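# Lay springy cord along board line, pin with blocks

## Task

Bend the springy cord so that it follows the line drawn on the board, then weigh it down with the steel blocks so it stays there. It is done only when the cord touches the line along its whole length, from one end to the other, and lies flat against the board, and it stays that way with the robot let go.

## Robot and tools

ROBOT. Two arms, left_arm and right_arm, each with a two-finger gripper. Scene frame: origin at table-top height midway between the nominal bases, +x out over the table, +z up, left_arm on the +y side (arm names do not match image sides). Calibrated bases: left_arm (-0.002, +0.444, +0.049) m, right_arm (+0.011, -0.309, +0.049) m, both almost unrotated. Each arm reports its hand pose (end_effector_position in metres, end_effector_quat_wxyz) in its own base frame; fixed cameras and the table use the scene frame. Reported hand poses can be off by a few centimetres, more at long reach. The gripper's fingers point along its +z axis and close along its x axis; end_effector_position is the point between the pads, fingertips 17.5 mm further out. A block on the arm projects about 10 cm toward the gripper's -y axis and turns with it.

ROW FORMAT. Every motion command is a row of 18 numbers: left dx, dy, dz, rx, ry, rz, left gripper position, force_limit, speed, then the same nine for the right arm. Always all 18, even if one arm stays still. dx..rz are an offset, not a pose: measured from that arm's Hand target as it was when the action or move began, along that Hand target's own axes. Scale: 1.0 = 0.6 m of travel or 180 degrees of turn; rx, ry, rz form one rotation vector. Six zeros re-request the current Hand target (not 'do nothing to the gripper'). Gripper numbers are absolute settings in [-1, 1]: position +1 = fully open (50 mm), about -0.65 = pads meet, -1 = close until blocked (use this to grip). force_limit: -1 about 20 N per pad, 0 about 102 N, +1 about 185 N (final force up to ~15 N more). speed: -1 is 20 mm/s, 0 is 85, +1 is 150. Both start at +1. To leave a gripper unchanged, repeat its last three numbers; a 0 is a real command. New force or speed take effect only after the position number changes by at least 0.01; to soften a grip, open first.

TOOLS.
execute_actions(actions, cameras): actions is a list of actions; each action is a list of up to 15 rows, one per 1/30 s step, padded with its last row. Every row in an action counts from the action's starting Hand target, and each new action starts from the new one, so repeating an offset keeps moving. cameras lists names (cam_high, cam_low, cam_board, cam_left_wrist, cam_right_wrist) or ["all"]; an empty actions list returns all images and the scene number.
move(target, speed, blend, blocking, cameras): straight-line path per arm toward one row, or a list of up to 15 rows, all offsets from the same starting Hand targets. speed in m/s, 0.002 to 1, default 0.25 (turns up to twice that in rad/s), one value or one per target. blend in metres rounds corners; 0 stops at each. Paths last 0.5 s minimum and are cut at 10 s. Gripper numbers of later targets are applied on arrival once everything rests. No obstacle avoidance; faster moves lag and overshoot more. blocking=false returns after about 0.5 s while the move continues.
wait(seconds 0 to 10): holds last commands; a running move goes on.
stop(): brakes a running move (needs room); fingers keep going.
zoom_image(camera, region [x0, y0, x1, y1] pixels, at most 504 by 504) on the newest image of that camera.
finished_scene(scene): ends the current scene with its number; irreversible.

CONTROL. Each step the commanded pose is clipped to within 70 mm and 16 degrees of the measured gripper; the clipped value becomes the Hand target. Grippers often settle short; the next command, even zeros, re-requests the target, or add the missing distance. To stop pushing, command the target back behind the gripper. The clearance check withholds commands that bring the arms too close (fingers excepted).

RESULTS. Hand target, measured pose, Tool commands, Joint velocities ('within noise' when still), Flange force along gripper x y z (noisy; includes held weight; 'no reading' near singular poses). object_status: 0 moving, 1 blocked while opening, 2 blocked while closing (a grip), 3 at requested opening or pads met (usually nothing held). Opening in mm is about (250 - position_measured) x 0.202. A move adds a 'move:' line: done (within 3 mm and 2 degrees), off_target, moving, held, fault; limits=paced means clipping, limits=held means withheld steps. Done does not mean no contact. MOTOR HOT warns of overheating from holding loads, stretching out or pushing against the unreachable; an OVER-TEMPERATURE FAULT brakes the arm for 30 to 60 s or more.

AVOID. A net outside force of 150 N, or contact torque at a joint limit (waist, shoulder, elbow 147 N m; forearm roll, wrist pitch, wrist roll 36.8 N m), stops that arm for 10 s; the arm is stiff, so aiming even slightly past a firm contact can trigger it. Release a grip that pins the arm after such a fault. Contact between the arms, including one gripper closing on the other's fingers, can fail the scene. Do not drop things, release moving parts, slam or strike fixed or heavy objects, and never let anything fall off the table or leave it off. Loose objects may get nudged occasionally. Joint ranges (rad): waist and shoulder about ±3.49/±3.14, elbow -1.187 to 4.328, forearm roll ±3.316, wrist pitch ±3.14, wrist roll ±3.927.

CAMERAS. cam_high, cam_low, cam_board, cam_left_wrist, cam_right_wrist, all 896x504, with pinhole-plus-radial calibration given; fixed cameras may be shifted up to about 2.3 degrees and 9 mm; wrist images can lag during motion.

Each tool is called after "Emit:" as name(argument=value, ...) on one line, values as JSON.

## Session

Emit:
execute_actions(actions=[])

Emit:
zoom_image(camera="cam_board", region=[170, 140, 430, 360])

Emit:
zoom_image(camera="cam_board", region=[430, 180, 770, 390])

Scene clock: 0.00 s.
left_arm: end_effector_position=(+0.3987, +0.0332, +0.1268) position_measured=3 object_status=3 end_effector_quat_wxyz=(+0.207, -0.173, +0.724, -0.634) | right_arm: end_effector_position=(+0.5262, -0.0909, +0.2049) position_measured=3 object_status=3 end_effector_quat_wxyz=(-0.246, +0.969, -0.003, -0.031)
Joint positions: left_arm=[1.082 0.435 -0.917 1.029 -1.573 0.107] | right_arm=[-0.221 0.396 0.341 -0.473 -1.685 -1.37]
Joint velocities: within noise
Flange force (N): no reading
Hand target: left_arm +0.3987, +0.0332, +0.1268; +0.207, -0.173, +0.724, -0.634 | right_arm +0.5262, -0.0909, +0.2049; -0.246, +0.969, -0.003, -0.031
Tool commands: left_gripper/position=+1.0 left_gripper/force_limit=+1.0 left_gripper/speed=+1.0 right_gripper/position=+1.0 right_gripper/force_limit=+1.0 right_gripper/speed=+1.0
camera_calibration:
cam_left_wrist: T_world_to_cam=[[-0.854114, -0.514025, -0.0791664, 0.377799], [-0.167815, 0.41646, -0.893532, 0.179923], [0.492267, -0.749893, -0.441965, 0.0157066], [0, 0, 0, 1]] pos_world=[0.345145, 0.131045, 0.197618]
cam_right_wrist: T_world_to_cam=[[0.998847, 0.0209911, -0.0431735, -0.506485], [0.0154228, -0.991975, -0.125487, -0.0625536], [-0.0454612, 0.124676, -0.991155, 0.368756], [0, 0, 0, 1]] pos_world=[0.523629, -0.0973951, 0.335778]

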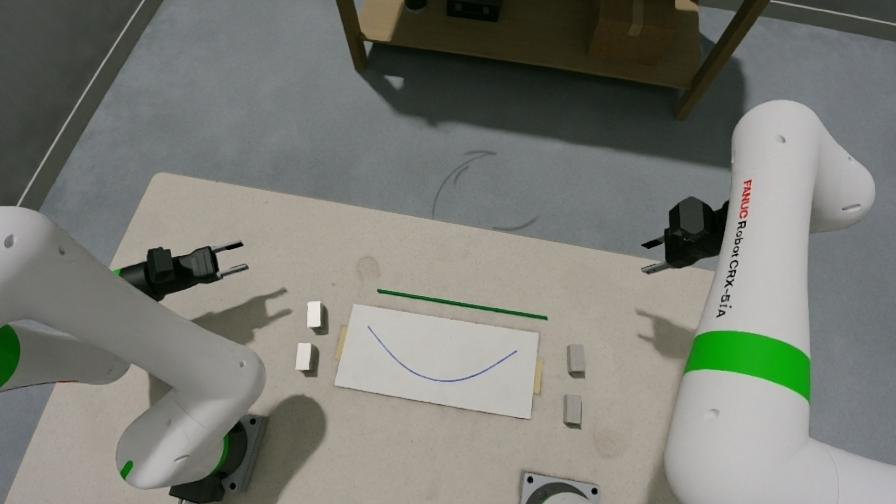

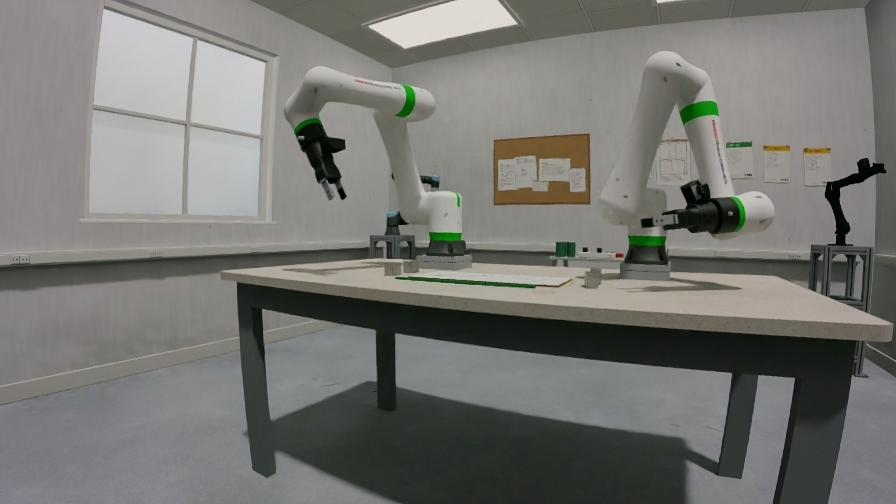

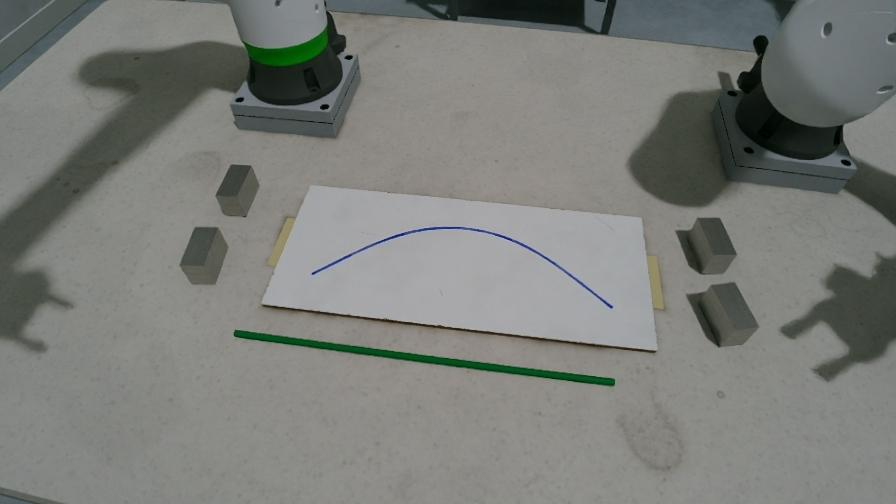

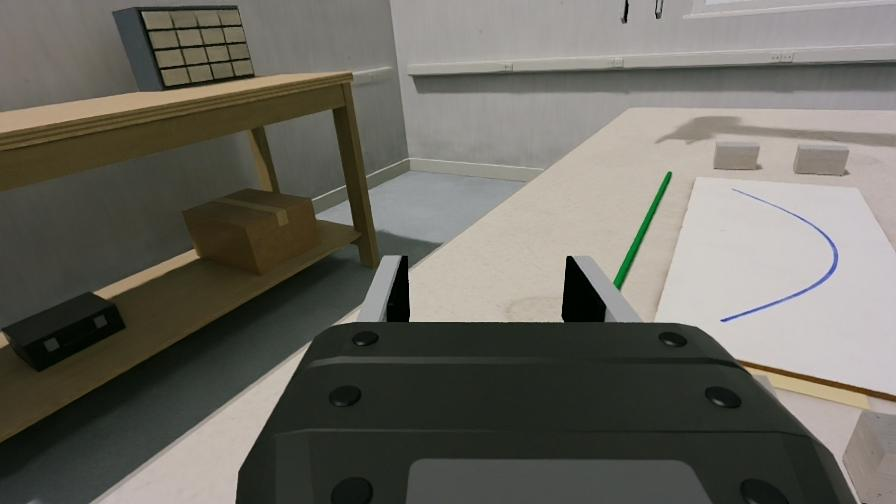

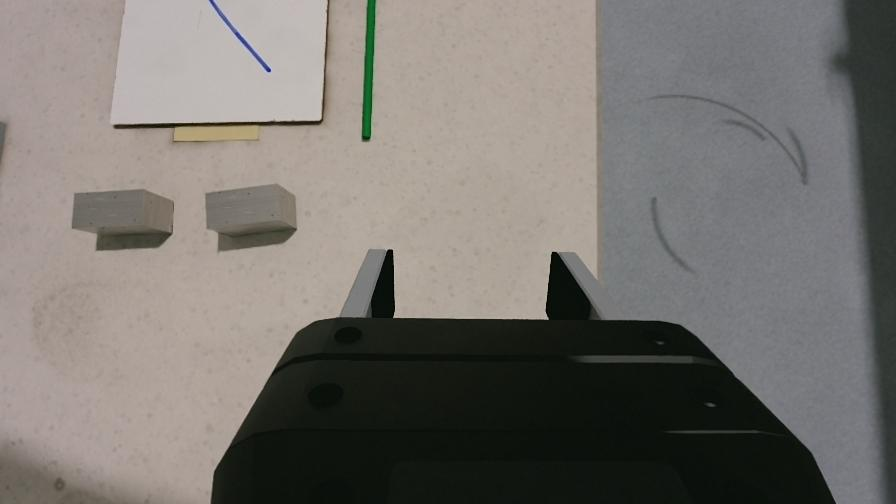

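Scaled by 1.938 from the camera's 896x504 image, which has a finer 1280x720 frame.

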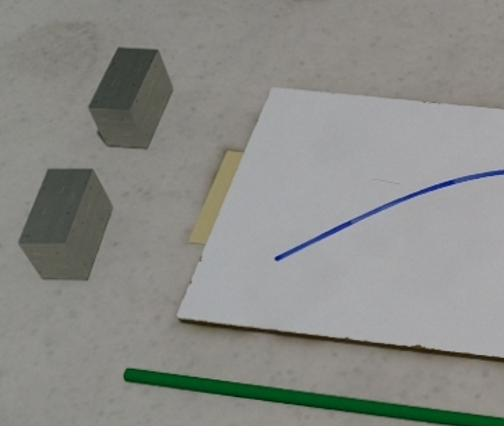

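Scaled by 1.482 from the camera's 896x504 image, which has a finer 1280x720 frame.

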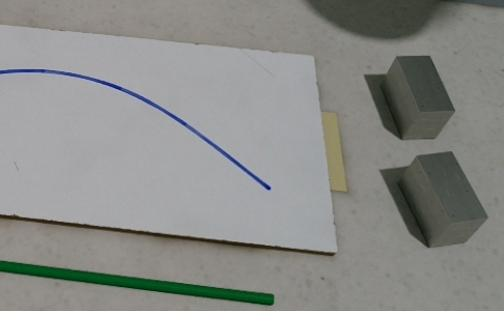

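Emit:
move(target=[0.293,-0.1905,0.081,-0.2444,0.4814,0.5134,1,1,1,-0.4447,-0.1118,0.0615,-0.1398,-0.1085,-0.4905,1,1,1], speed=0.5, cameras=["cam_left_wrist","cam_right_wrist","cam_board"])

Scene clock: 13.13 s.
left_arm: end_effector_position=(+0.2725, -0.1138, +0.2205) position_measured=3 object_status=3 end_effector_quat_wxyz=(+0.000, +0.707, +0.707, +0.000) | right_arm: end_effector_position=(+0.2592, -0.0169, +0.2209) position_measured=3 object_status=3 end_effector_quat_wxyz=(+0.000, +0.707, +0.707, +0.000)
Joint positions: left_arm=[0.06 -0.412 -0.472 0 -1.511 -0.059] | right_arm=[0.458 -0.524 -0.535 0 -1.56 -0.458]
Flange force (N): left_arm=[3.4 0.4 -0.4] | right_arm=[0.0 1.9 -3.5]
Hand target: left_arm +0.2725, -0.1138, +0.2205; +0.000, +0.707, +0.707, +0.000 | right_arm +0.2591, -0.0169, +0.2209; +0.000, +0.707, +0.707, +0.000
Off the commanded pose: left_arm 0.000 m, 0 deg | right_arm 0.000 m, 0 deg.
move: done
camera_calibration:
cam_left_wrist: T_world_to_cam=[[-0.00246354, 0.999997, 0.00034187, 0.124555], [0.939451, 0.00219723, 0.342675, -0.317679], [0.342673, 0.00116536, -0.939454, 0.244985], [0, 0, 0, 1]] pos_world=[0.214801, -0.124142, 0.33897]
cam_right_wrist: T_world_to_cam=[[-0.0189375, 0.999758, 0.0111888, 0.0277072], [0.931117, 0.0135584, 0.364468, -0.311514], [0.364228, 0.0173202, -0.931149, 0.242017], [0, 0, 0, 1]] pos_world=[0.202431, -0.0276686, 0.33858]
Images, in order (width x height): cam_board 896x504, cam_left_wrist 896x504, cam_right_wrist 896x504.

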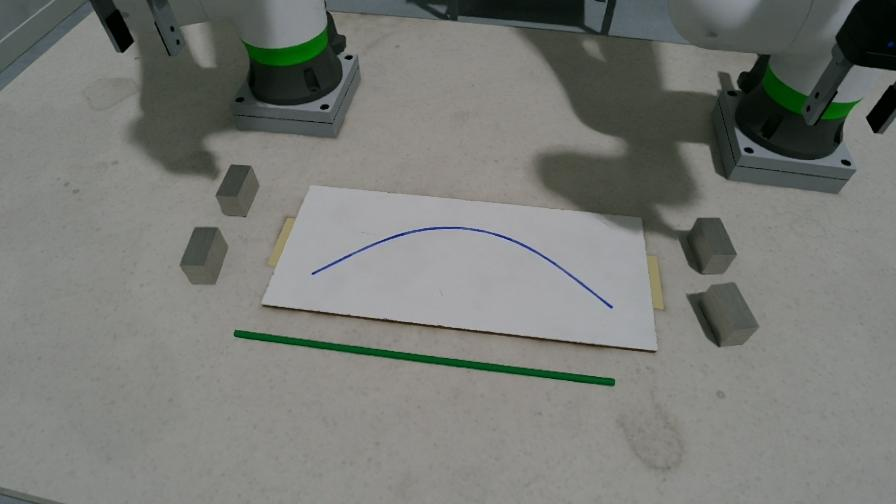

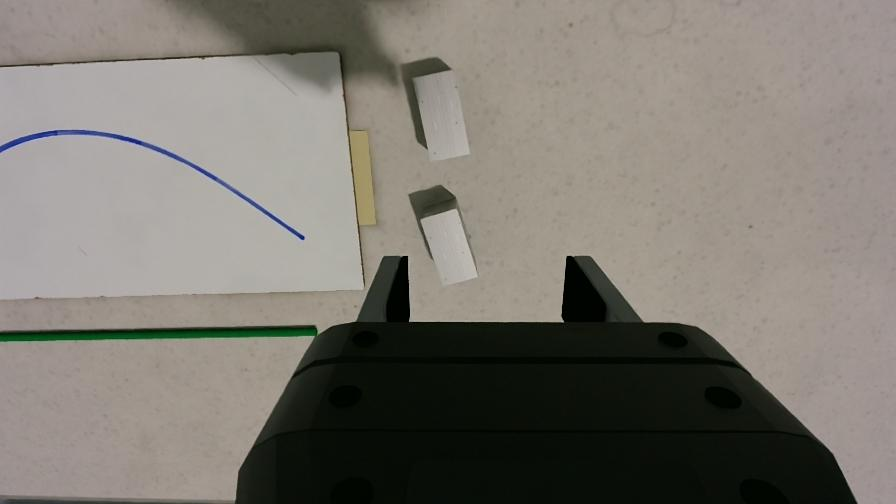

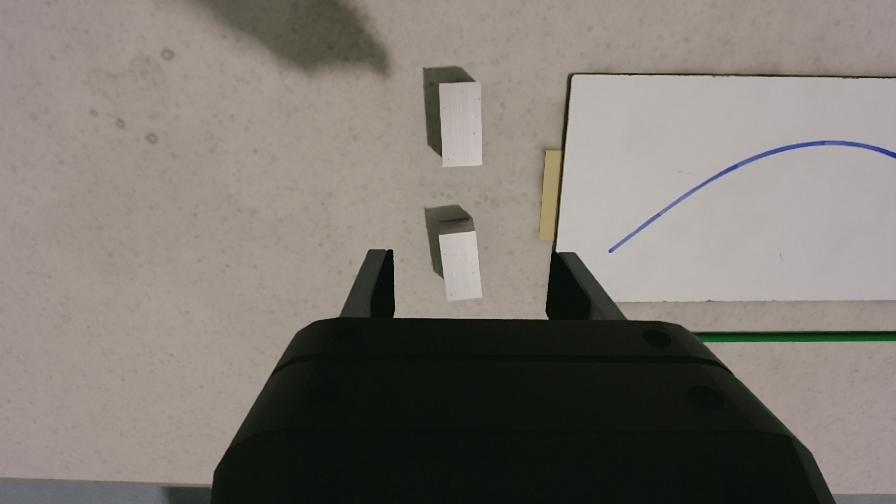

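Emit:
move(target=[[-0.0183,0.1125,0.285,0,0,-0.0922,1,-0.5,0,0.0165,0.1515,0.285,0,0,-0.0422,1,-0.5,0],[-0.0183,0.1125,0.4008,0,0,-0.0922,1,-0.5,0,0.0165,0.1515,0.4015,0,0,-0.0422,1,-0.5,0],[-0.0183,0.1125,0.4008,0,0,-0.0922,-1,-0.5,-0.6,0.0165,0.1515,0.4015,0,0,-0.0422,-1,-0.5,-0.6],[-0.0183,0.1125,0.285,0,0,-0.0922,-1,-0.5,-0.6,0.0165,0.1515,0.285,0,0,-0.0422,-1,-0.5,-0.6]], speed=[0.35,0.15,0.1,0.2])

Emit:
execute_actions(actions=[], cameras=["cam_left_wrist","cam_right_wrist"])

Scene clock: 41.20 s.
left_arm: end_effector_position=(+0.3400, -0.1248, +0.0495) position_measured=104 object_status=2 end_effector_quat_wxyz=(+0.000, +0.597, +0.802, +0.000) | right_arm: end_effector_position=(+0.3501, -0.0070, +0.0499) position_measured=103 object_status=2 end_effector_quat_wxyz=(+0.000, +0.658, +0.753, +0.000)
Joint positions: left_arm=[0.015 -0.061 -0.627 0 -1.005 0.275] | right_arm=[0.36 -0.095 -0.656 0 -1.01 -0.227]
Flange force (N): left_arm=[0.1 1.6 5.7] | right_arm=[1.4 1.0 2.5]
Hand target: left_arm +0.3400, -0.1247, +0.0495; +0.000, +0.597, +0.802, +0.000 | right_arm +0.3501, -0.0069, +0.0499; +0.000, +0.659, +0.753, +0.000
Off the commanded pose: left_arm 0.000 m, 0 deg | right_arm 0.000 m, 0 deg.
move: done

Scene clock: 41.20 s.
left_arm: end_effector_position=(+0.3400, -0.1248, +0.0495) position_measured=104 object_status=2 end_effector_quat_wxyz=(+0.000, +0.597, +0.802, +0.000) | right_arm: end_effector_position=(+0.3501, -0.0070, +0.0499) position_measured=103 object_status=2 end_effector_quat_wxyz=(+0.000, +0.658, +0.753, +0.000)
Joint positions: left_arm=[0.015 -0.061 -0.627 0 -1.005 0.275] | right_arm=[0.36 -0.095 -0.656 0 -1.01 -0.227]
Joint velocities: within noise
Flange force (N): left_arm=[0.1 1.6 5.7] | right_arm=[1.4 1.0 2.5]
Hand target: left_arm +0.3400, -0.1247, +0.0495; +0.000, +0.597, +0.802, +0.000 | right_arm +0.3501, -0.0069, +0.0499; +0.000, +0.659, +0.753, +0.000
Tool commands: left_gripper/position=-1.0 left_gripper/force_limit=-0.5 left_gripper/speed=-0.6 right_gripper/position=-1.0 right_gripper/force_limit=-0.5 right_gripper/speed=-0.6
Off the commanded pose: left_arm 0.000 m, 0 deg | right_arm 0.000 m, 0 deg.
camera_calibration:
cam_left_wrist: T_world_to_cam=[[-0.288054, 0.957614, 0.000196153, 0.227554], [0.899682, 0.270558, 0.342595, -0.275478], [0.32802, 0.0988622, -0.939483, 0.0783809], [0, 0, 0, 1]] pos_world=[0.28768, -0.151126, 0.16797]
cam_right_wrist: T_world_to_cam=[[-0.151285, 0.988429, 0.0110464, 0.0676968], [0.921085, 0.136904, 0.364498, -0.329609], [0.358768, 0.0653176, -0.931139, 0.0517499], [0, 0, 0, 1]] pos_world=[0.295274, -0.0251689, 0.16758]
Images, in order (width x height): cam_left_wrist 896x504, cam_right_wrist 896x504.

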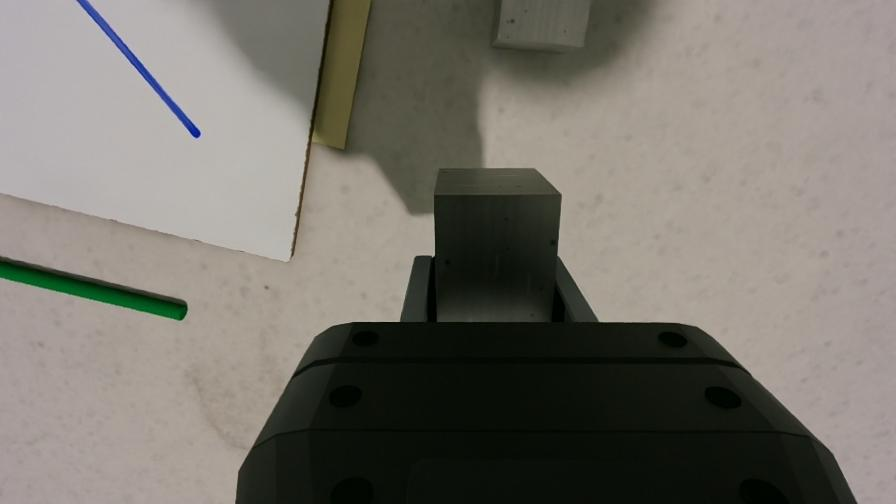

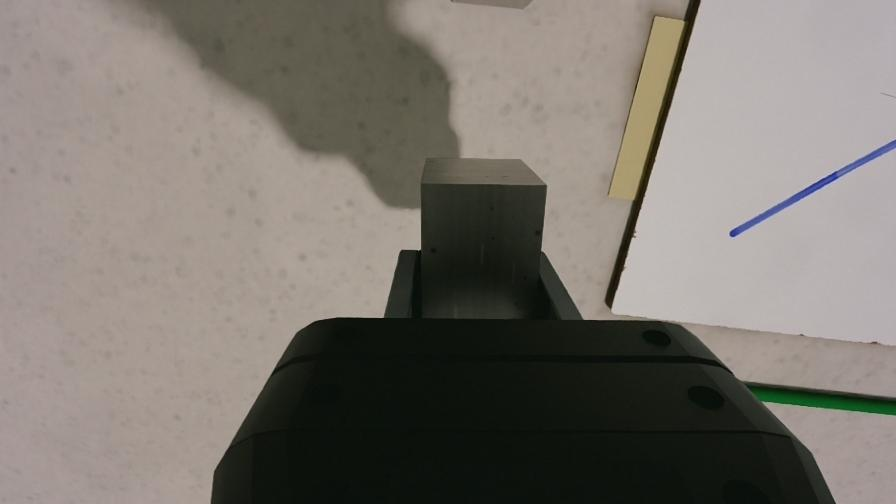

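Emit:
move(target=[[-0.199,-0.1318,-0.03,0,0,0.3128,-1,-0.5,-0.6,0.2439,-0.0559,-0.03,0,0,-0.2094,-1,-0.5,-0.6],[-0.199,-0.1318,0.08,0,0,0.3128,-1,-0.5,-0.6,0.2439,-0.0559,0.08,0,0,-0.2094,-1,-0.5,-0.6],[-0.199,-0.1318,0.102,0,0,0.3128,-1,-0.5,-0.6,0.2439,-0.0559,0.104,0,0,-0.2094,-1,-0.5,-0.6]], speed=[0.3,0.2,0.05], cameras=["cam_board"])

Emit:
zoom_image(camera="cam_board", region=[270, 190, 400, 290])

Emit:
zoom_image(camera="cam_board", region=[550, 220, 680, 320])

Scene clock: 51.20 s.
left_arm: end_effector_position=(+0.2984, -0.2618, -0.0117) position_measured=104 object_status=2 end_effector_quat_wxyz=(+0.000, +0.905, +0.425, +0.000) | right_arm: end_effector_position=(+0.2974, +0.1337, -0.0124) position_measured=103 object_status=2 end_effector_quat_wxyz=(+0.000, +0.380, +0.925, +0.000)
Joint positions: left_arm=[-0.387 0.137 -0.598 0 -0.836 -0.306] | right_arm=[0.832 -0.039 -0.788 0 -0.822 -0.041]
Flange force (N): left_arm=[2.4 0.6 6.0] | right_arm=[0.1 1.8 2.6]
Hand target: left_arm +0.2984, -0.2618, -0.0117; +0.000, +0.905, +0.425, +0.000 | right_arm +0.2974, +0.1337, -0.0124; +0.000, +0.380, +0.925, +0.000
Off the commanded pose: left_arm 0.000 m, 0 deg | right_arm 0.000 m, 0 deg.
move: done
Images, in order (width x height): cam_board 896x504.

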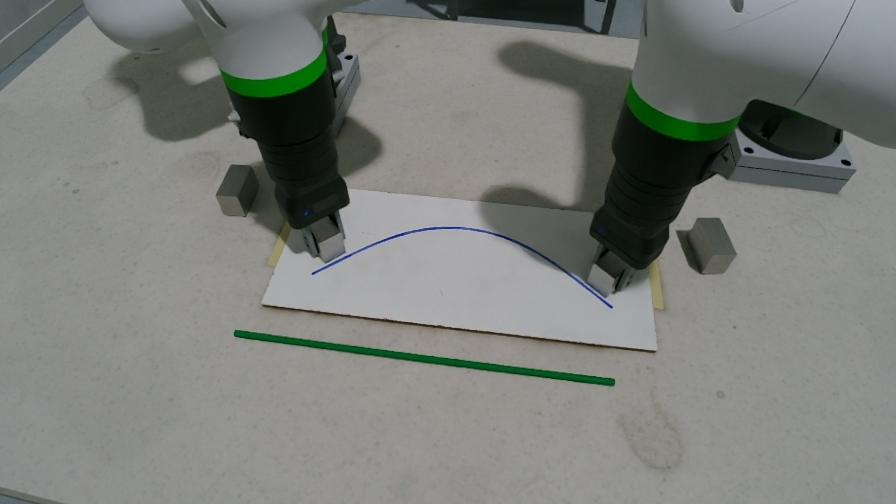

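Scaled by 3.877 from the camera's 896x504 image, which has a finer 1280x720 frame.

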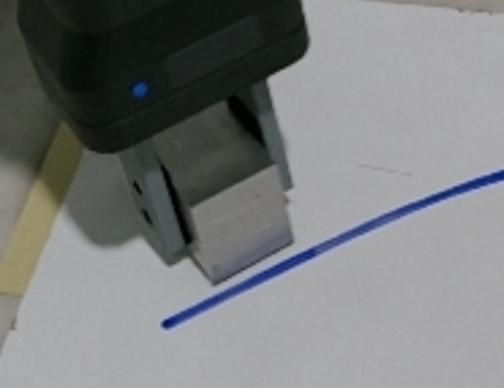

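Scaled by 3.877 from the camera's 896x504 image, which has a finer 1280x720 frame.

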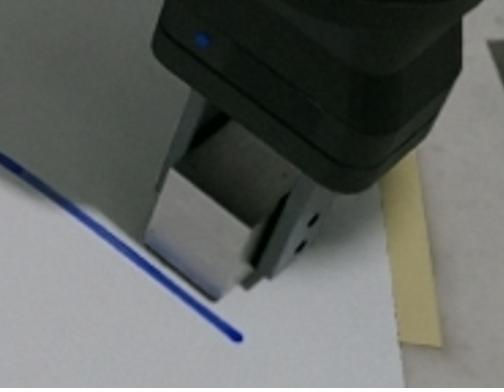

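Emit:
move(target=[[0,0.0015,0.0023,0,0,0,-1,-0.5,-0.6,0,0.0008,0.0025,0,0,0,-1,-0.5,-0.6],[0,0.0015,0.0023,0,0,0,0.5,-0.5,-0.6,0,0.0008,0.0025,0,0,0,0.5,-0.5,-0.6],[0,0.0015,-0.14,0,0,0,0.5,-0.5,-0.6,0,0.0008,-0.14,0,0,0,0.5,-0.5,-0.6],[0.0128,0.2843,-0.14,0,0,0.2683,0.5,-0.5,-0.6,-0.0971,0.225,-0.14,0,0,-0.2522,0.5,-0.5,-0.6],[0.0128,0.2843,0.0,0,0,0.2683,0.5,-0.5,-0.6,-0.0971,0.225,0.0,0,0,-0.2522,0.5,-0.5,-0.6]], speed=[0.03,0.05,0.25,0.4,0.2], cameras=["cam_left_wrist","cam_right_wrist","cam_board"])

Scene clock: 74.67 s.
left_arm: end_effector_position=(+0.4346, -0.3647, -0.0117) position_measured=78 object_status=3 end_effector_quat_wxyz=(+0.000, +1.000, +0.018, +0.000) | right_arm: end_effector_position=(+0.4338, +0.1887, -0.0124) position_measured=78 object_status=3 end_effector_quat_wxyz=(+0.000, -0.006, +1.000, +0.000)
Joint positions: left_arm=[-0.467 0.5 -0.097 0 -0.973 -1.068] | right_arm=[0.689 0.305 -0.385 0 -0.88 0.895]
Flange force (N): left_arm=[3.2 0.8 1.2] | right_arm=[-1.6 1.0 -2.0]
Hand target: left_arm +0.4347, -0.3647, -0.0117; +0.000, +1.000, +0.018, +0.000 | right_arm +0.4338, +0.1887, -0.0124; +0.000, -0.006, +1.000, +0.000
Off the commanded pose: left_arm 0.000 m, 0 deg | right_arm 0.000 m, 0 deg.
move: done
camera_calibration:
cam_left_wrist: T_world_to_cam=[[0.999309, 0.037164, 0.000533522, -0.410607], [0.034738, -0.938988, 0.342191, -0.339943], [0.0132182, -0.341936, -0.93963, -0.0104043], [0, 0, 0, 1]] pos_world=[0.422269, -0.3075, 0.106769]
cam_right_wrist: T_world_to_cam=[[-0.999468, -0.0308798, 0.0105421, 0.447857], [-0.0249096, 0.930762, 0.364775, -0.150305], [-0.0210763, 0.364318, -0.931036, 0.0592628], [0, 0, 0, 1]] pos_world=[0.445123, 0.132137, 0.105282]
Images, in order (width x height): cam_board 896x504, cam_left_wrist 896x504, cam_right_wrist 896x504.

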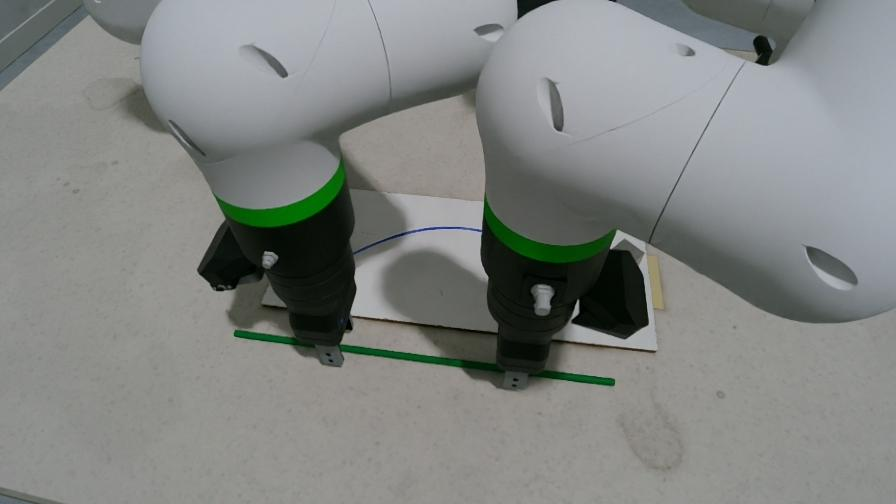

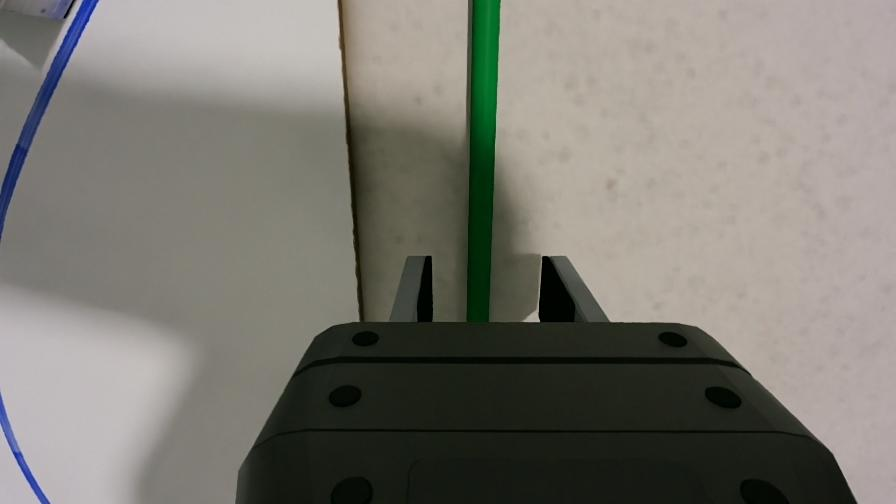

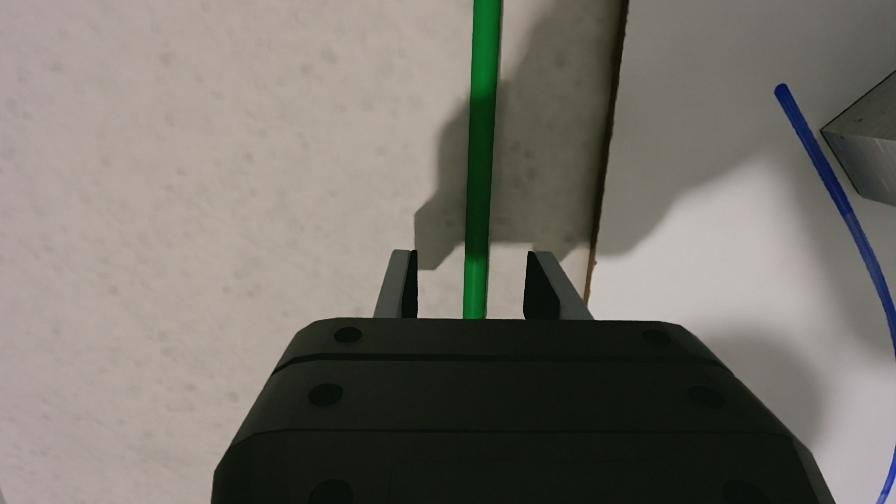

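Emit:
move(target=[[-0.003,0,0.0213,0,0,0,0.5,-0.8,-0.6,0.002,0,0.0218,0,0,0,0.5,-0.8,-0.6],[-0.003,0,0.0213,0,0,0,-1,-0.8,-0.6,0.002,0,0.0218,0,0,0,-1,-0.8,-0.6],[-0.003,0,-0.03,0,0,0,-1,-0.8,-0.6,0.002,0,-0.03,0,0,0,-1,-0.8,-0.6],[-0.1563,-0.053,-0.03,0,0,0,-1,-0.8,-0.6,0.1573,0.0533,-0.03,0,0,0,-1,-0.8,-0.6],[-0.1563,-0.053,0.0105,0,0,0,-1,-0.8,-0.6,0.1573,0.0533,0.011,0,0,0,-1,-0.8,-0.6]], speed=[0.04,0.1,0.12,0.15,0.08], cameras=["cam_board"])

Scene clock: 86.17 s.
left_arm: end_effector_position=(+0.3398, -0.3363, -0.0180) position_measured=215 object_status=2 end_effector_quat_wxyz=(+0.000, +1.000, +0.018, +0.000) | right_arm: end_effector_position=(+0.3390, +0.2196, -0.0190) position_measured=223 object_status=2 end_effector_quat_wxyz=(+0.000, -0.006, +1.000, +0.000)
Joint positions: left_arm=[-0.505 0.325 -0.374 0 -0.871 -1.03] | right_arm=[0.902 0.167 -0.585 0 -0.818 0.681]
Flange force (N): left_arm=[1.6 -2.9 0.4] | right_arm=[-1.6 -0.7 -2.4]
Hand target: left_arm +0.3398, -0.3363, -0.0180; +0.000, +1.000, +0.018, +0.000 | right_arm +0.3390, +0.2195, -0.0190; +0.000, -0.006, +1.000, +0.000
Off the commanded pose: left_arm 0.000 m, 0 deg | right_arm 0.000 m, 0 deg.
move: done
Images, in order (width x height): cam_board 896x504.

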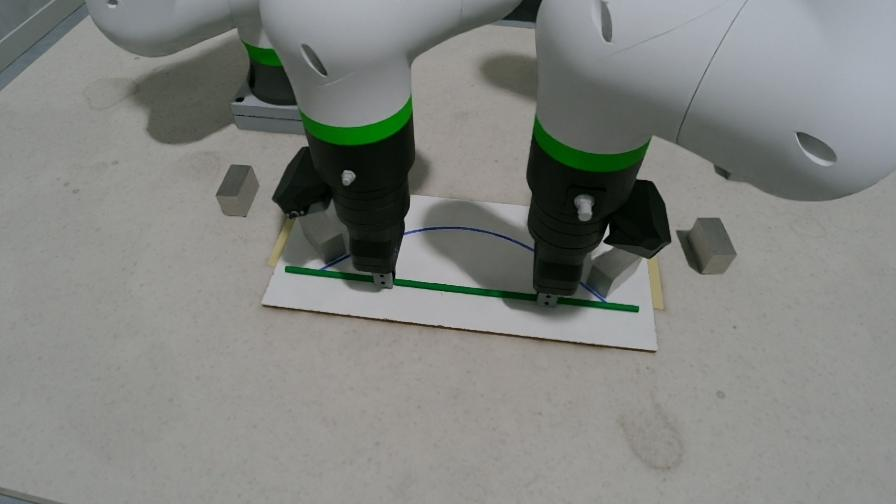

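Emit:
move(target=[[0,0,0.0015,0,0,0,-1,-0.8,-0.6,0,0,0.0015,0,0,0,-1,-0.8,-0.6],[0,0,0.0015,0,0,0,0,-0.8,-0.6,0,0,0.0015,0,0,0,0,-0.8,-0.6],[0,0,-0.2,0,0,0,0,-0.8,-0.6,0,0,-0.2,0,0,0,0,-0.8,-0.6],[-0.1687,-0.3483,-0.15,0,0,-0.5528,1,-0.5,-0.3,0.187,-0.3798,-0.15,0,0,0.4844,1,-0.5,-0.3]], speed=[0.04,0.05,0.25,0.6], cameras=["cam_left_wrist","cam_right_wrist","cam_board"])

Scene clock: 101.17 s.
left_arm: end_effector_position=(+0.2312, -0.1310, +0.0719) position_measured=3 object_status=3 end_effector_quat_wxyz=(+0.000, +0.632, +0.775, +0.000) | right_arm: end_effector_position=(+0.2296, -0.0098, +0.0709) position_measured=3 object_status=0 end_effector_quat_wxyz=(+0.000, +0.685, +0.728, +0.000)
Joint positions: left_arm=[-0.005 -0.403 -0.824 0 -1.15 0.206] | right_arm=[0.558 -0.548 -0.903 0 -1.215 -0.497]
Flange force (N): left_arm=[2.6 2.2 0.0] | right_arm=[0.1 2.0 -2.8]
Hand target: left_arm +0.2312, -0.1310, +0.0719; +0.000, +0.632, +0.775, +0.000 | right_arm +0.2296, -0.0097, +0.0709; +0.000, +0.685, +0.728, +0.000
Off the commanded pose: left_arm 0.000 m, 0 deg | right_arm 0.000 m, 0 deg.
move: done
camera_calibration:
cam_left_wrist: T_world_to_cam=[[-0.201742, 0.979439, 0.000287288, 0.185165], [0.920163, 0.189432, 0.342658, -0.198974], [0.335558, 0.0693929, -0.93946, 0.130227], [0, 0, 0, 1]] pos_world=[0.176745, -0.152703, 0.19047]
cam_right_wrist: T_world_to_cam=[[-0.0797243, 0.996754, 0.011247, 0.0355948], [0.928573, 0.0701585, 0.364458, -0.228398], [0.362486, 0.0394998, -0.931152, 0.113557], [0, 0, 0, 1]] pos_world=[0.173759, -0.0239407, 0.18858]
Images, in order (width x height): cam_board 896x504, cam_left_wrist 896x504, cam_right_wrist 896x504.

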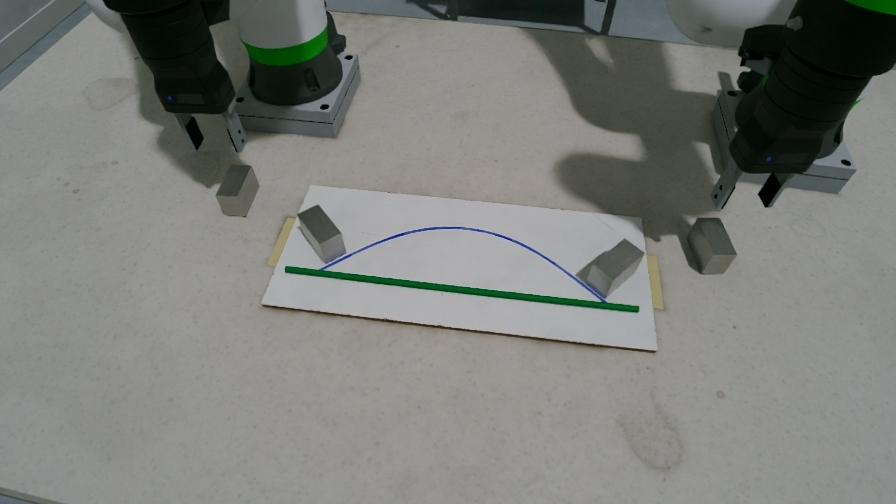

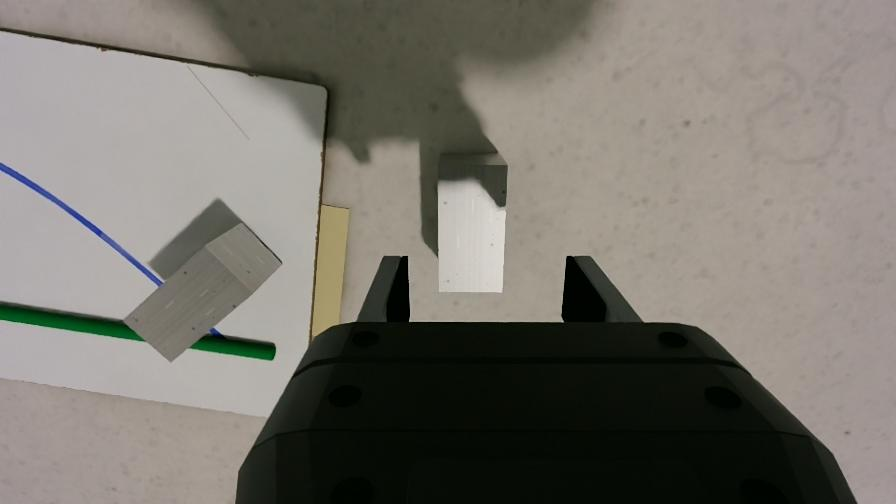

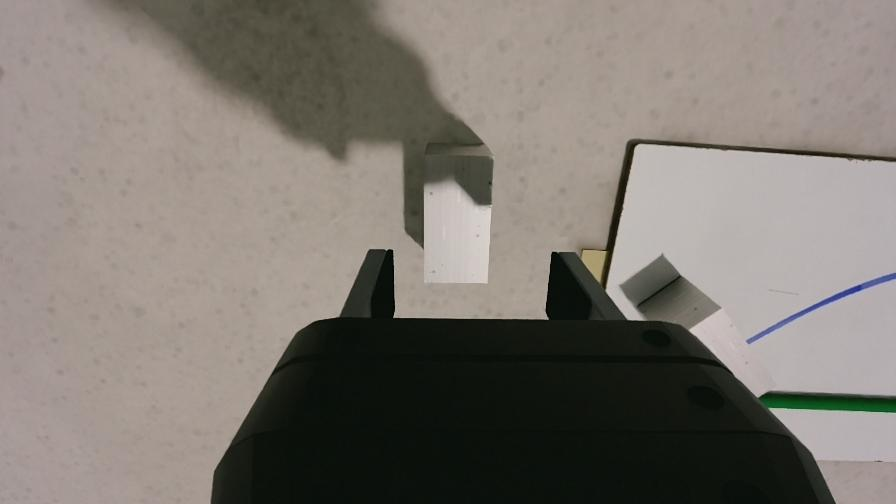

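Emit:
move(target=[[0,0,0.1532,0,0,0,1,-0.5,-0.6,0,0,0.1515,0,0,0,1,-0.5,-0.6],[0,0,0.1532,0,0,0,-1,-0.5,-0.6,0,0,0.1515,0,0,0,-1,-0.5,-0.6],[0,0,-0.05,0,0,0,-1,-0.5,-0.6,0,0,-0.05,0,0,0,-1,-0.5,-0.6],[-0.1967,0.2233,-0.05,0,0,0.1978,-1,-0.5,-0.6,0.4217,0.2897,-0.05,0,0,-0.1228,-1,-0.5,-0.6],[-0.1967,0.2233,-0.05,0,0,0.1978,-1,-0.5,-0.6,0.4217,0.2897,0.139,0,0,-0.1228,-1,-0.5,-0.6]], speed=[0.15,0.1,0.3,0.45,0.2])

Emit:
move(target=[0,0,0,0,0,0,-1,-0.5,-0.6,0.0778,-0.1527,0,0,0,0,-1,-0.5,-0.6], speed=0.002, blocking=false)

Emit:
stop(cameras=["cam_board"])

Scene clock: 115.97 s.
left_arm: end_effector_position=(+0.3861, -0.2199, +0.1020) position_measured=104 object_status=2 end_effector_quat_wxyz=(+0.000, +0.839, +0.544, +0.000) | right_arm: end_effector_position=(+0.3876, +0.2535, -0.0124) position_measured=103 object_status=2 end_effector_quat_wxyz=(+0.000, +0.533, +0.846, +0.000)
Joint positions: left_arm=[-0.221 0.081 -0.344 0 -1.146 -0.199] | right_arm=[0.864 0.284 -0.414 0 -0.872 -0.416]
Flange force (N): left_arm=[1.8 1.3 5.5] | right_arm=[0.7 1.3 3.4]
Hand target: left_arm +0.3861, -0.2199, +0.1020; +0.000, +0.839, +0.544, +0.000 | right_arm +0.3876, +0.2535, -0.0124; +0.000, +0.533, +0.846, +0.000
Off the commanded pose: left_arm 0.000 m, 0 deg | right_arm 0.000 m, 0 deg.
move: done; limits=paced

Scene clock: 116.47 s.
left_arm: end_effector_position=(+0.3861, -0.2199, +0.1020) position_measured=104 object_status=2 end_effector_quat_wxyz=(+0.000, +0.839, +0.544, +0.000) | right_arm: end_effector_position=(+0.3867, +0.2535, -0.0124) position_measured=103 object_status=2 end_effector_quat_wxyz=(+0.000, +0.533, +0.846, +0.000)
Joint positions: left_arm=[-0.221 0.081 -0.344 0 -1.146 -0.199] | right_arm=[0.865 0.283 -0.416 0 -0.872 -0.418]
Joint velocities: left_arm=[within noise] | right_arm=[0.006 -0.003 -0.004 0 0.003 -0.004]
Flange force (N): left_arm=[2.0 1.4 5.5] | right_arm=[-0.1 1.3 3.9]
Hand target: left_arm +0.3861, -0.2199, +0.1020; +0.000, +0.839, +0.544, +0.000 | right_arm +0.3866, +0.2535, -0.0124; +0.000, +0.533, +0.846, +0.000
Tool commands: left_gripper/position=-1.0 left_gripper/force_limit=-0.5 left_gripper/speed=-0.6 right_gripper/position=-1.0 right_gripper/force_limit=-0.5 right_gripper/speed=-0.6
Off the commanded pose: left_arm 0.000 m, 0 deg | right_arm 0.102 m, 0 deg.
move: running

Scene clock: 116.70 s.
left_arm: end_effector_position=(+0.3861, -0.2199, +0.1020) position_measured=104 object_status=2 end_effector_quat_wxyz=(+0.000, +0.839, +0.544, +0.000) | right_arm: end_effector_position=(+0.3866, +0.2535, -0.0124) position_measured=103 object_status=2 end_effector_quat_wxyz=(+0.000, +0.533, +0.846, +0.000)
Joint positions: left_arm=[-0.221 0.081 -0.344 0 -1.146 -0.199] | right_arm=[0.865 0.283 -0.416 0 -0.872 -0.418]
Joint velocities: within noise
Flange force (N): left_arm=[2.4 1.1 5.2] | right_arm=[0.9 2.4 3.0]
Hand target: left_arm +0.3861, -0.2199, +0.1020; +0.000, +0.839, +0.544, +0.000 | right_arm +0.3866, +0.2535, -0.0124; +0.000, +0.533, +0.846, +0.000 (not the last commanded pose)
Tool commands: left_gripper/position=-1.0 left_gripper/force_limit=-0.5 left_gripper/speed=-0.6 right_gripper/position=-1.0 right_gripper/force_limit=-0.5 right_gripper/speed=-0.6
Off the commanded pose: left_arm 0.000 m, 0 deg | right_arm 0.102 m, 0 deg.
earlier move: stopped
Images, in order (width x height): cam_board 896x504.

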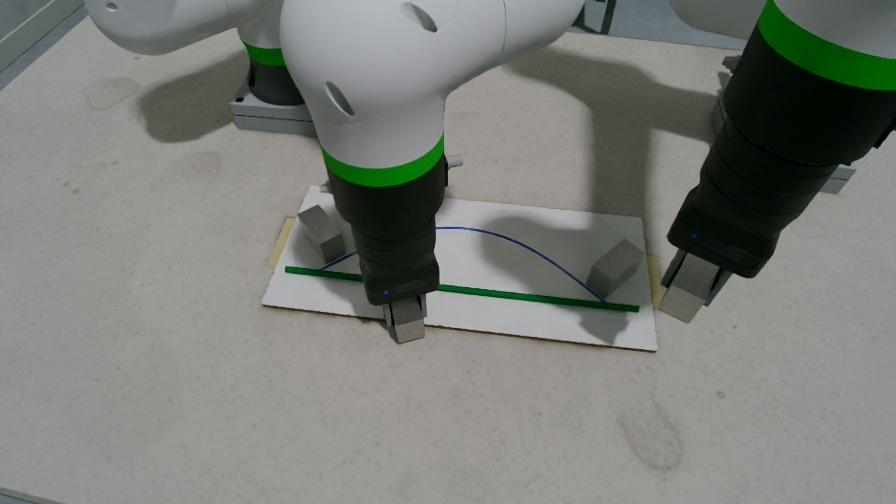

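Emit:
move(target=[0,0,0,0,0,0,-1,-0.5,-0.6,0.077,-0.151,0,0,0,0,-1,-0.5,-0.6], speed=0.06, cameras=["cam_board","cam_right_wrist"])

Emit:
zoom_image(camera="cam_board", region=[280, 190, 630, 320])

Scene clock: 121.33 s.
left_arm: end_effector_position=(+0.3861, -0.2199, +0.1020) position_measured=104 object_status=2 end_effector_quat_wxyz=(+0.000, +0.839, +0.544, +0.000) | right_arm: end_effector_position=(+0.2849, +0.2560, -0.0124) position_measured=103 object_status=2 end_effector_quat_wxyz=(+0.000, +0.533, +0.846, +0.000)
Joint positions: left_arm=[-0.221 0.081 -0.344 0 -1.146 -0.199] | right_arm=[1.078 0.106 -0.636 0 -0.828 -0.631]
Flange force (N): left_arm=[1.7 1.1 5.4] | right_arm=[0.7 2.2 2.6]
Hand target: left_arm +0.3861, -0.2199, +0.1020; +0.000, +0.839, +0.544, +0.000 | right_arm +0.2849, +0.2560, -0.0124; +0.000, +0.533, +0.846, +0.000
Off the commanded pose: left_arm 0.000 m, 0 deg | right_arm 0.000 m, 0 deg.
move: done
camera_calibration:
cam_right_wrist: T_world_to_cam=[[-0.448939, 0.893494, 0.0111101, -0.0923138], [0.833857, 0.414441, 0.364584, -0.329107], [0.321149, 0.17294, -0.931104, -0.0168959], [0, 0, 0, 1]] pos_world=[0.238411, 0.221799, 0.105281]
Images, in order (width x height): cam_board 896x504, cam_right_wrist 896x504.

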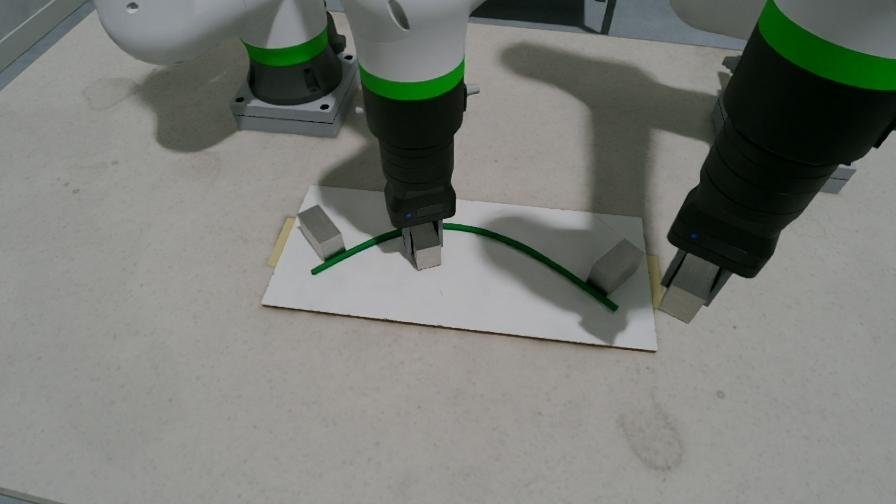

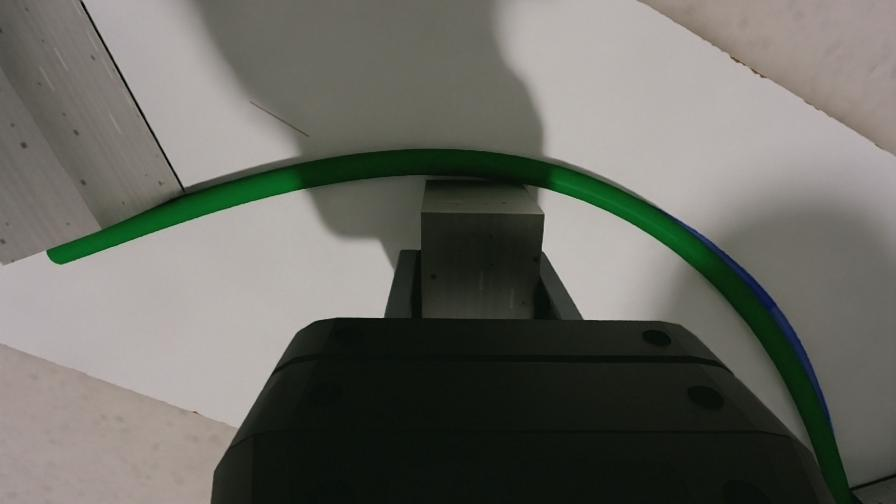

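Scaled by 1.440 from the camera's 896x504 image, which has a finer 1280x720 frame.

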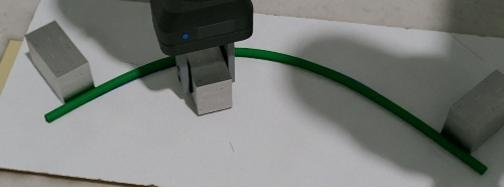

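Emit:
move(target=[[0,0,0,0,0,0,-1,-0.5,-0.6,0,0,0.0028,0,0,0,-1,-0.5,-0.6],[0,0,0,0,0,0,-1,-0.5,-0.6,0,0,0.0028,0,0,0,0.5,-0.5,-0.6],[0,0,0,0,0,0,-1,-0.5,-0.6,0,0,-0.2,0,0,0,0.5,-0.5,-0.6],[-0.2384,0.1105,0,0,0,0,-1,-0.5,-0.6,-0.338,-0.073,-0.2,0,0,0,0.5,-0.5,-0.6],[-0.2384,0.1105,0.189,0,0,0,-1,-0.5,-0.6,-0.338,-0.073,-0.2,0,0,0,0.5,-0.5,-0.6]], speed=[0.03,0.05,0.2,0.3,0.2], cameras=["cam_board"])

Scene clock: 131.67 s.
left_arm: end_effector_position=(+0.3882, -0.3775, -0.0114) position_measured=104 object_status=2 end_effector_quat_wxyz=(+0.000, +0.839, +0.544, +0.000) | right_arm: end_effector_position=(+0.3331, +0.0541, +0.1075) position_measured=78 object_status=3 end_effector_quat_wxyz=(+0.000, +0.533, +0.846, +0.000)
Joint positions: left_arm=[-0.529 0.446 -0.179 0 -0.945 0.109] | right_arm=[0.556 -0.212 -0.603 0 -1.18 -0.109]
Flange force (N): left_arm=[0.7 2.7 5.7] | right_arm=[0.1 1.5 -2.8]
Hand target: left_arm +0.3883, -0.3775, -0.0114; +0.000, +0.839, +0.544, +0.000 | right_arm +0.3331, +0.0541, +0.1075; +0.000, +0.533, +0.846, +0.000
Off the commanded pose: left_arm 0.000 m, 0 deg | right_arm 0.000 m, 0 deg.
move: done
Images, in order (width x height): cam_board 896x504.

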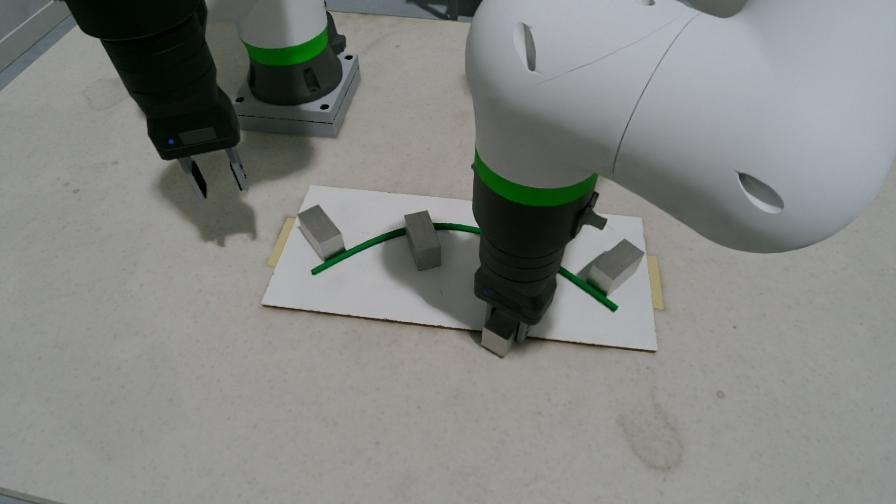

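Emit:
move(target=[-0.0691,-0.1553,0,0,0,0,-1,-0.5,-0.6,0,0,0,0,0,0,0.5,-0.5,-0.6], speed=0.06, cameras=["cam_board","cam_left_wrist"])

Emit:
zoom_image(camera="cam_board", region=[440, 200, 640, 320])

Scene clock: 136.23 s.
left_arm: end_effector_position=(+0.2863, -0.3774, -0.0115) position_measured=104 object_status=2 end_effector_quat_wxyz=(+0.000, +0.839, +0.544, +0.000) | right_arm: end_effector_position=(+0.3331, +0.0541, +0.1075) position_measured=78 object_status=3 end_effector_quat_wxyz=(+0.000, +0.533, +0.846, +0.000)
Joint positions: left_arm=[-0.644 0.305 -0.382 0 -0.883 0.224] | right_arm=[0.556 -0.212 -0.603 0 -1.18 -0.109]
Flange force (N): left_arm=[1.7 1.8 6.2] | right_arm=[-0.2 2.0 -2.7]
Hand target: left_arm +0.2863, -0.3774, -0.0115; +0.000, +0.839, +0.544, +0.000 | right_arm +0.3331, +0.0541, +0.1075; +0.000, +0.533, +0.846, +0.000
Off the commanded pose: left_arm 0.000 m, 0 deg | right_arm 0.000 m, 0 deg.
move: done
camera_calibration:
cam_left_wrist: T_world_to_cam=[[0.406095, 0.913831, 0.00043205, 0.238789], [0.85847, -0.381655, 0.342592, -0.372377], [0.313236, -0.138754, -0.939484, -0.0217144], [0, 0, 0, 1]] pos_world=[0.229505, -0.363345, 0.10707]
Images, in order (width x height): cam_board 896x504, cam_left_wrist 896x504.

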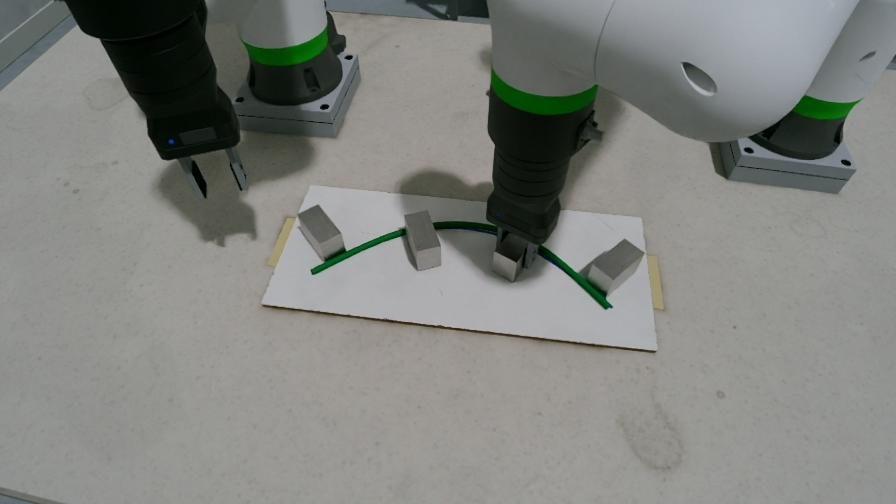

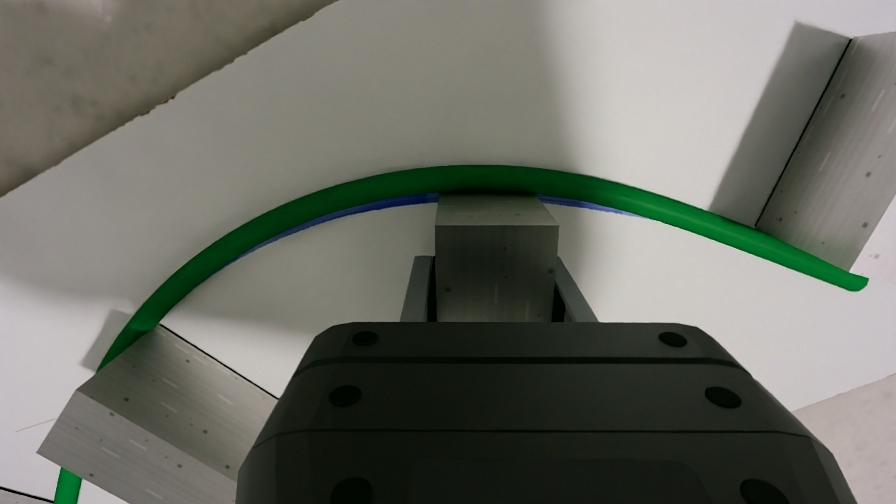

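Scaled by 2.520 from the camera's 896x504 image, which has a finer 1280x720 frame.

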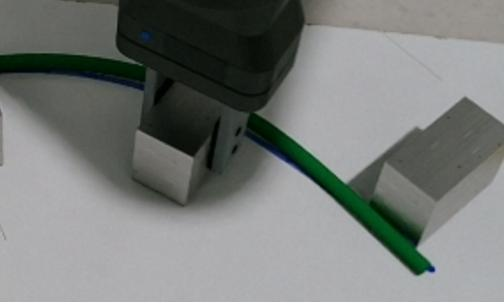

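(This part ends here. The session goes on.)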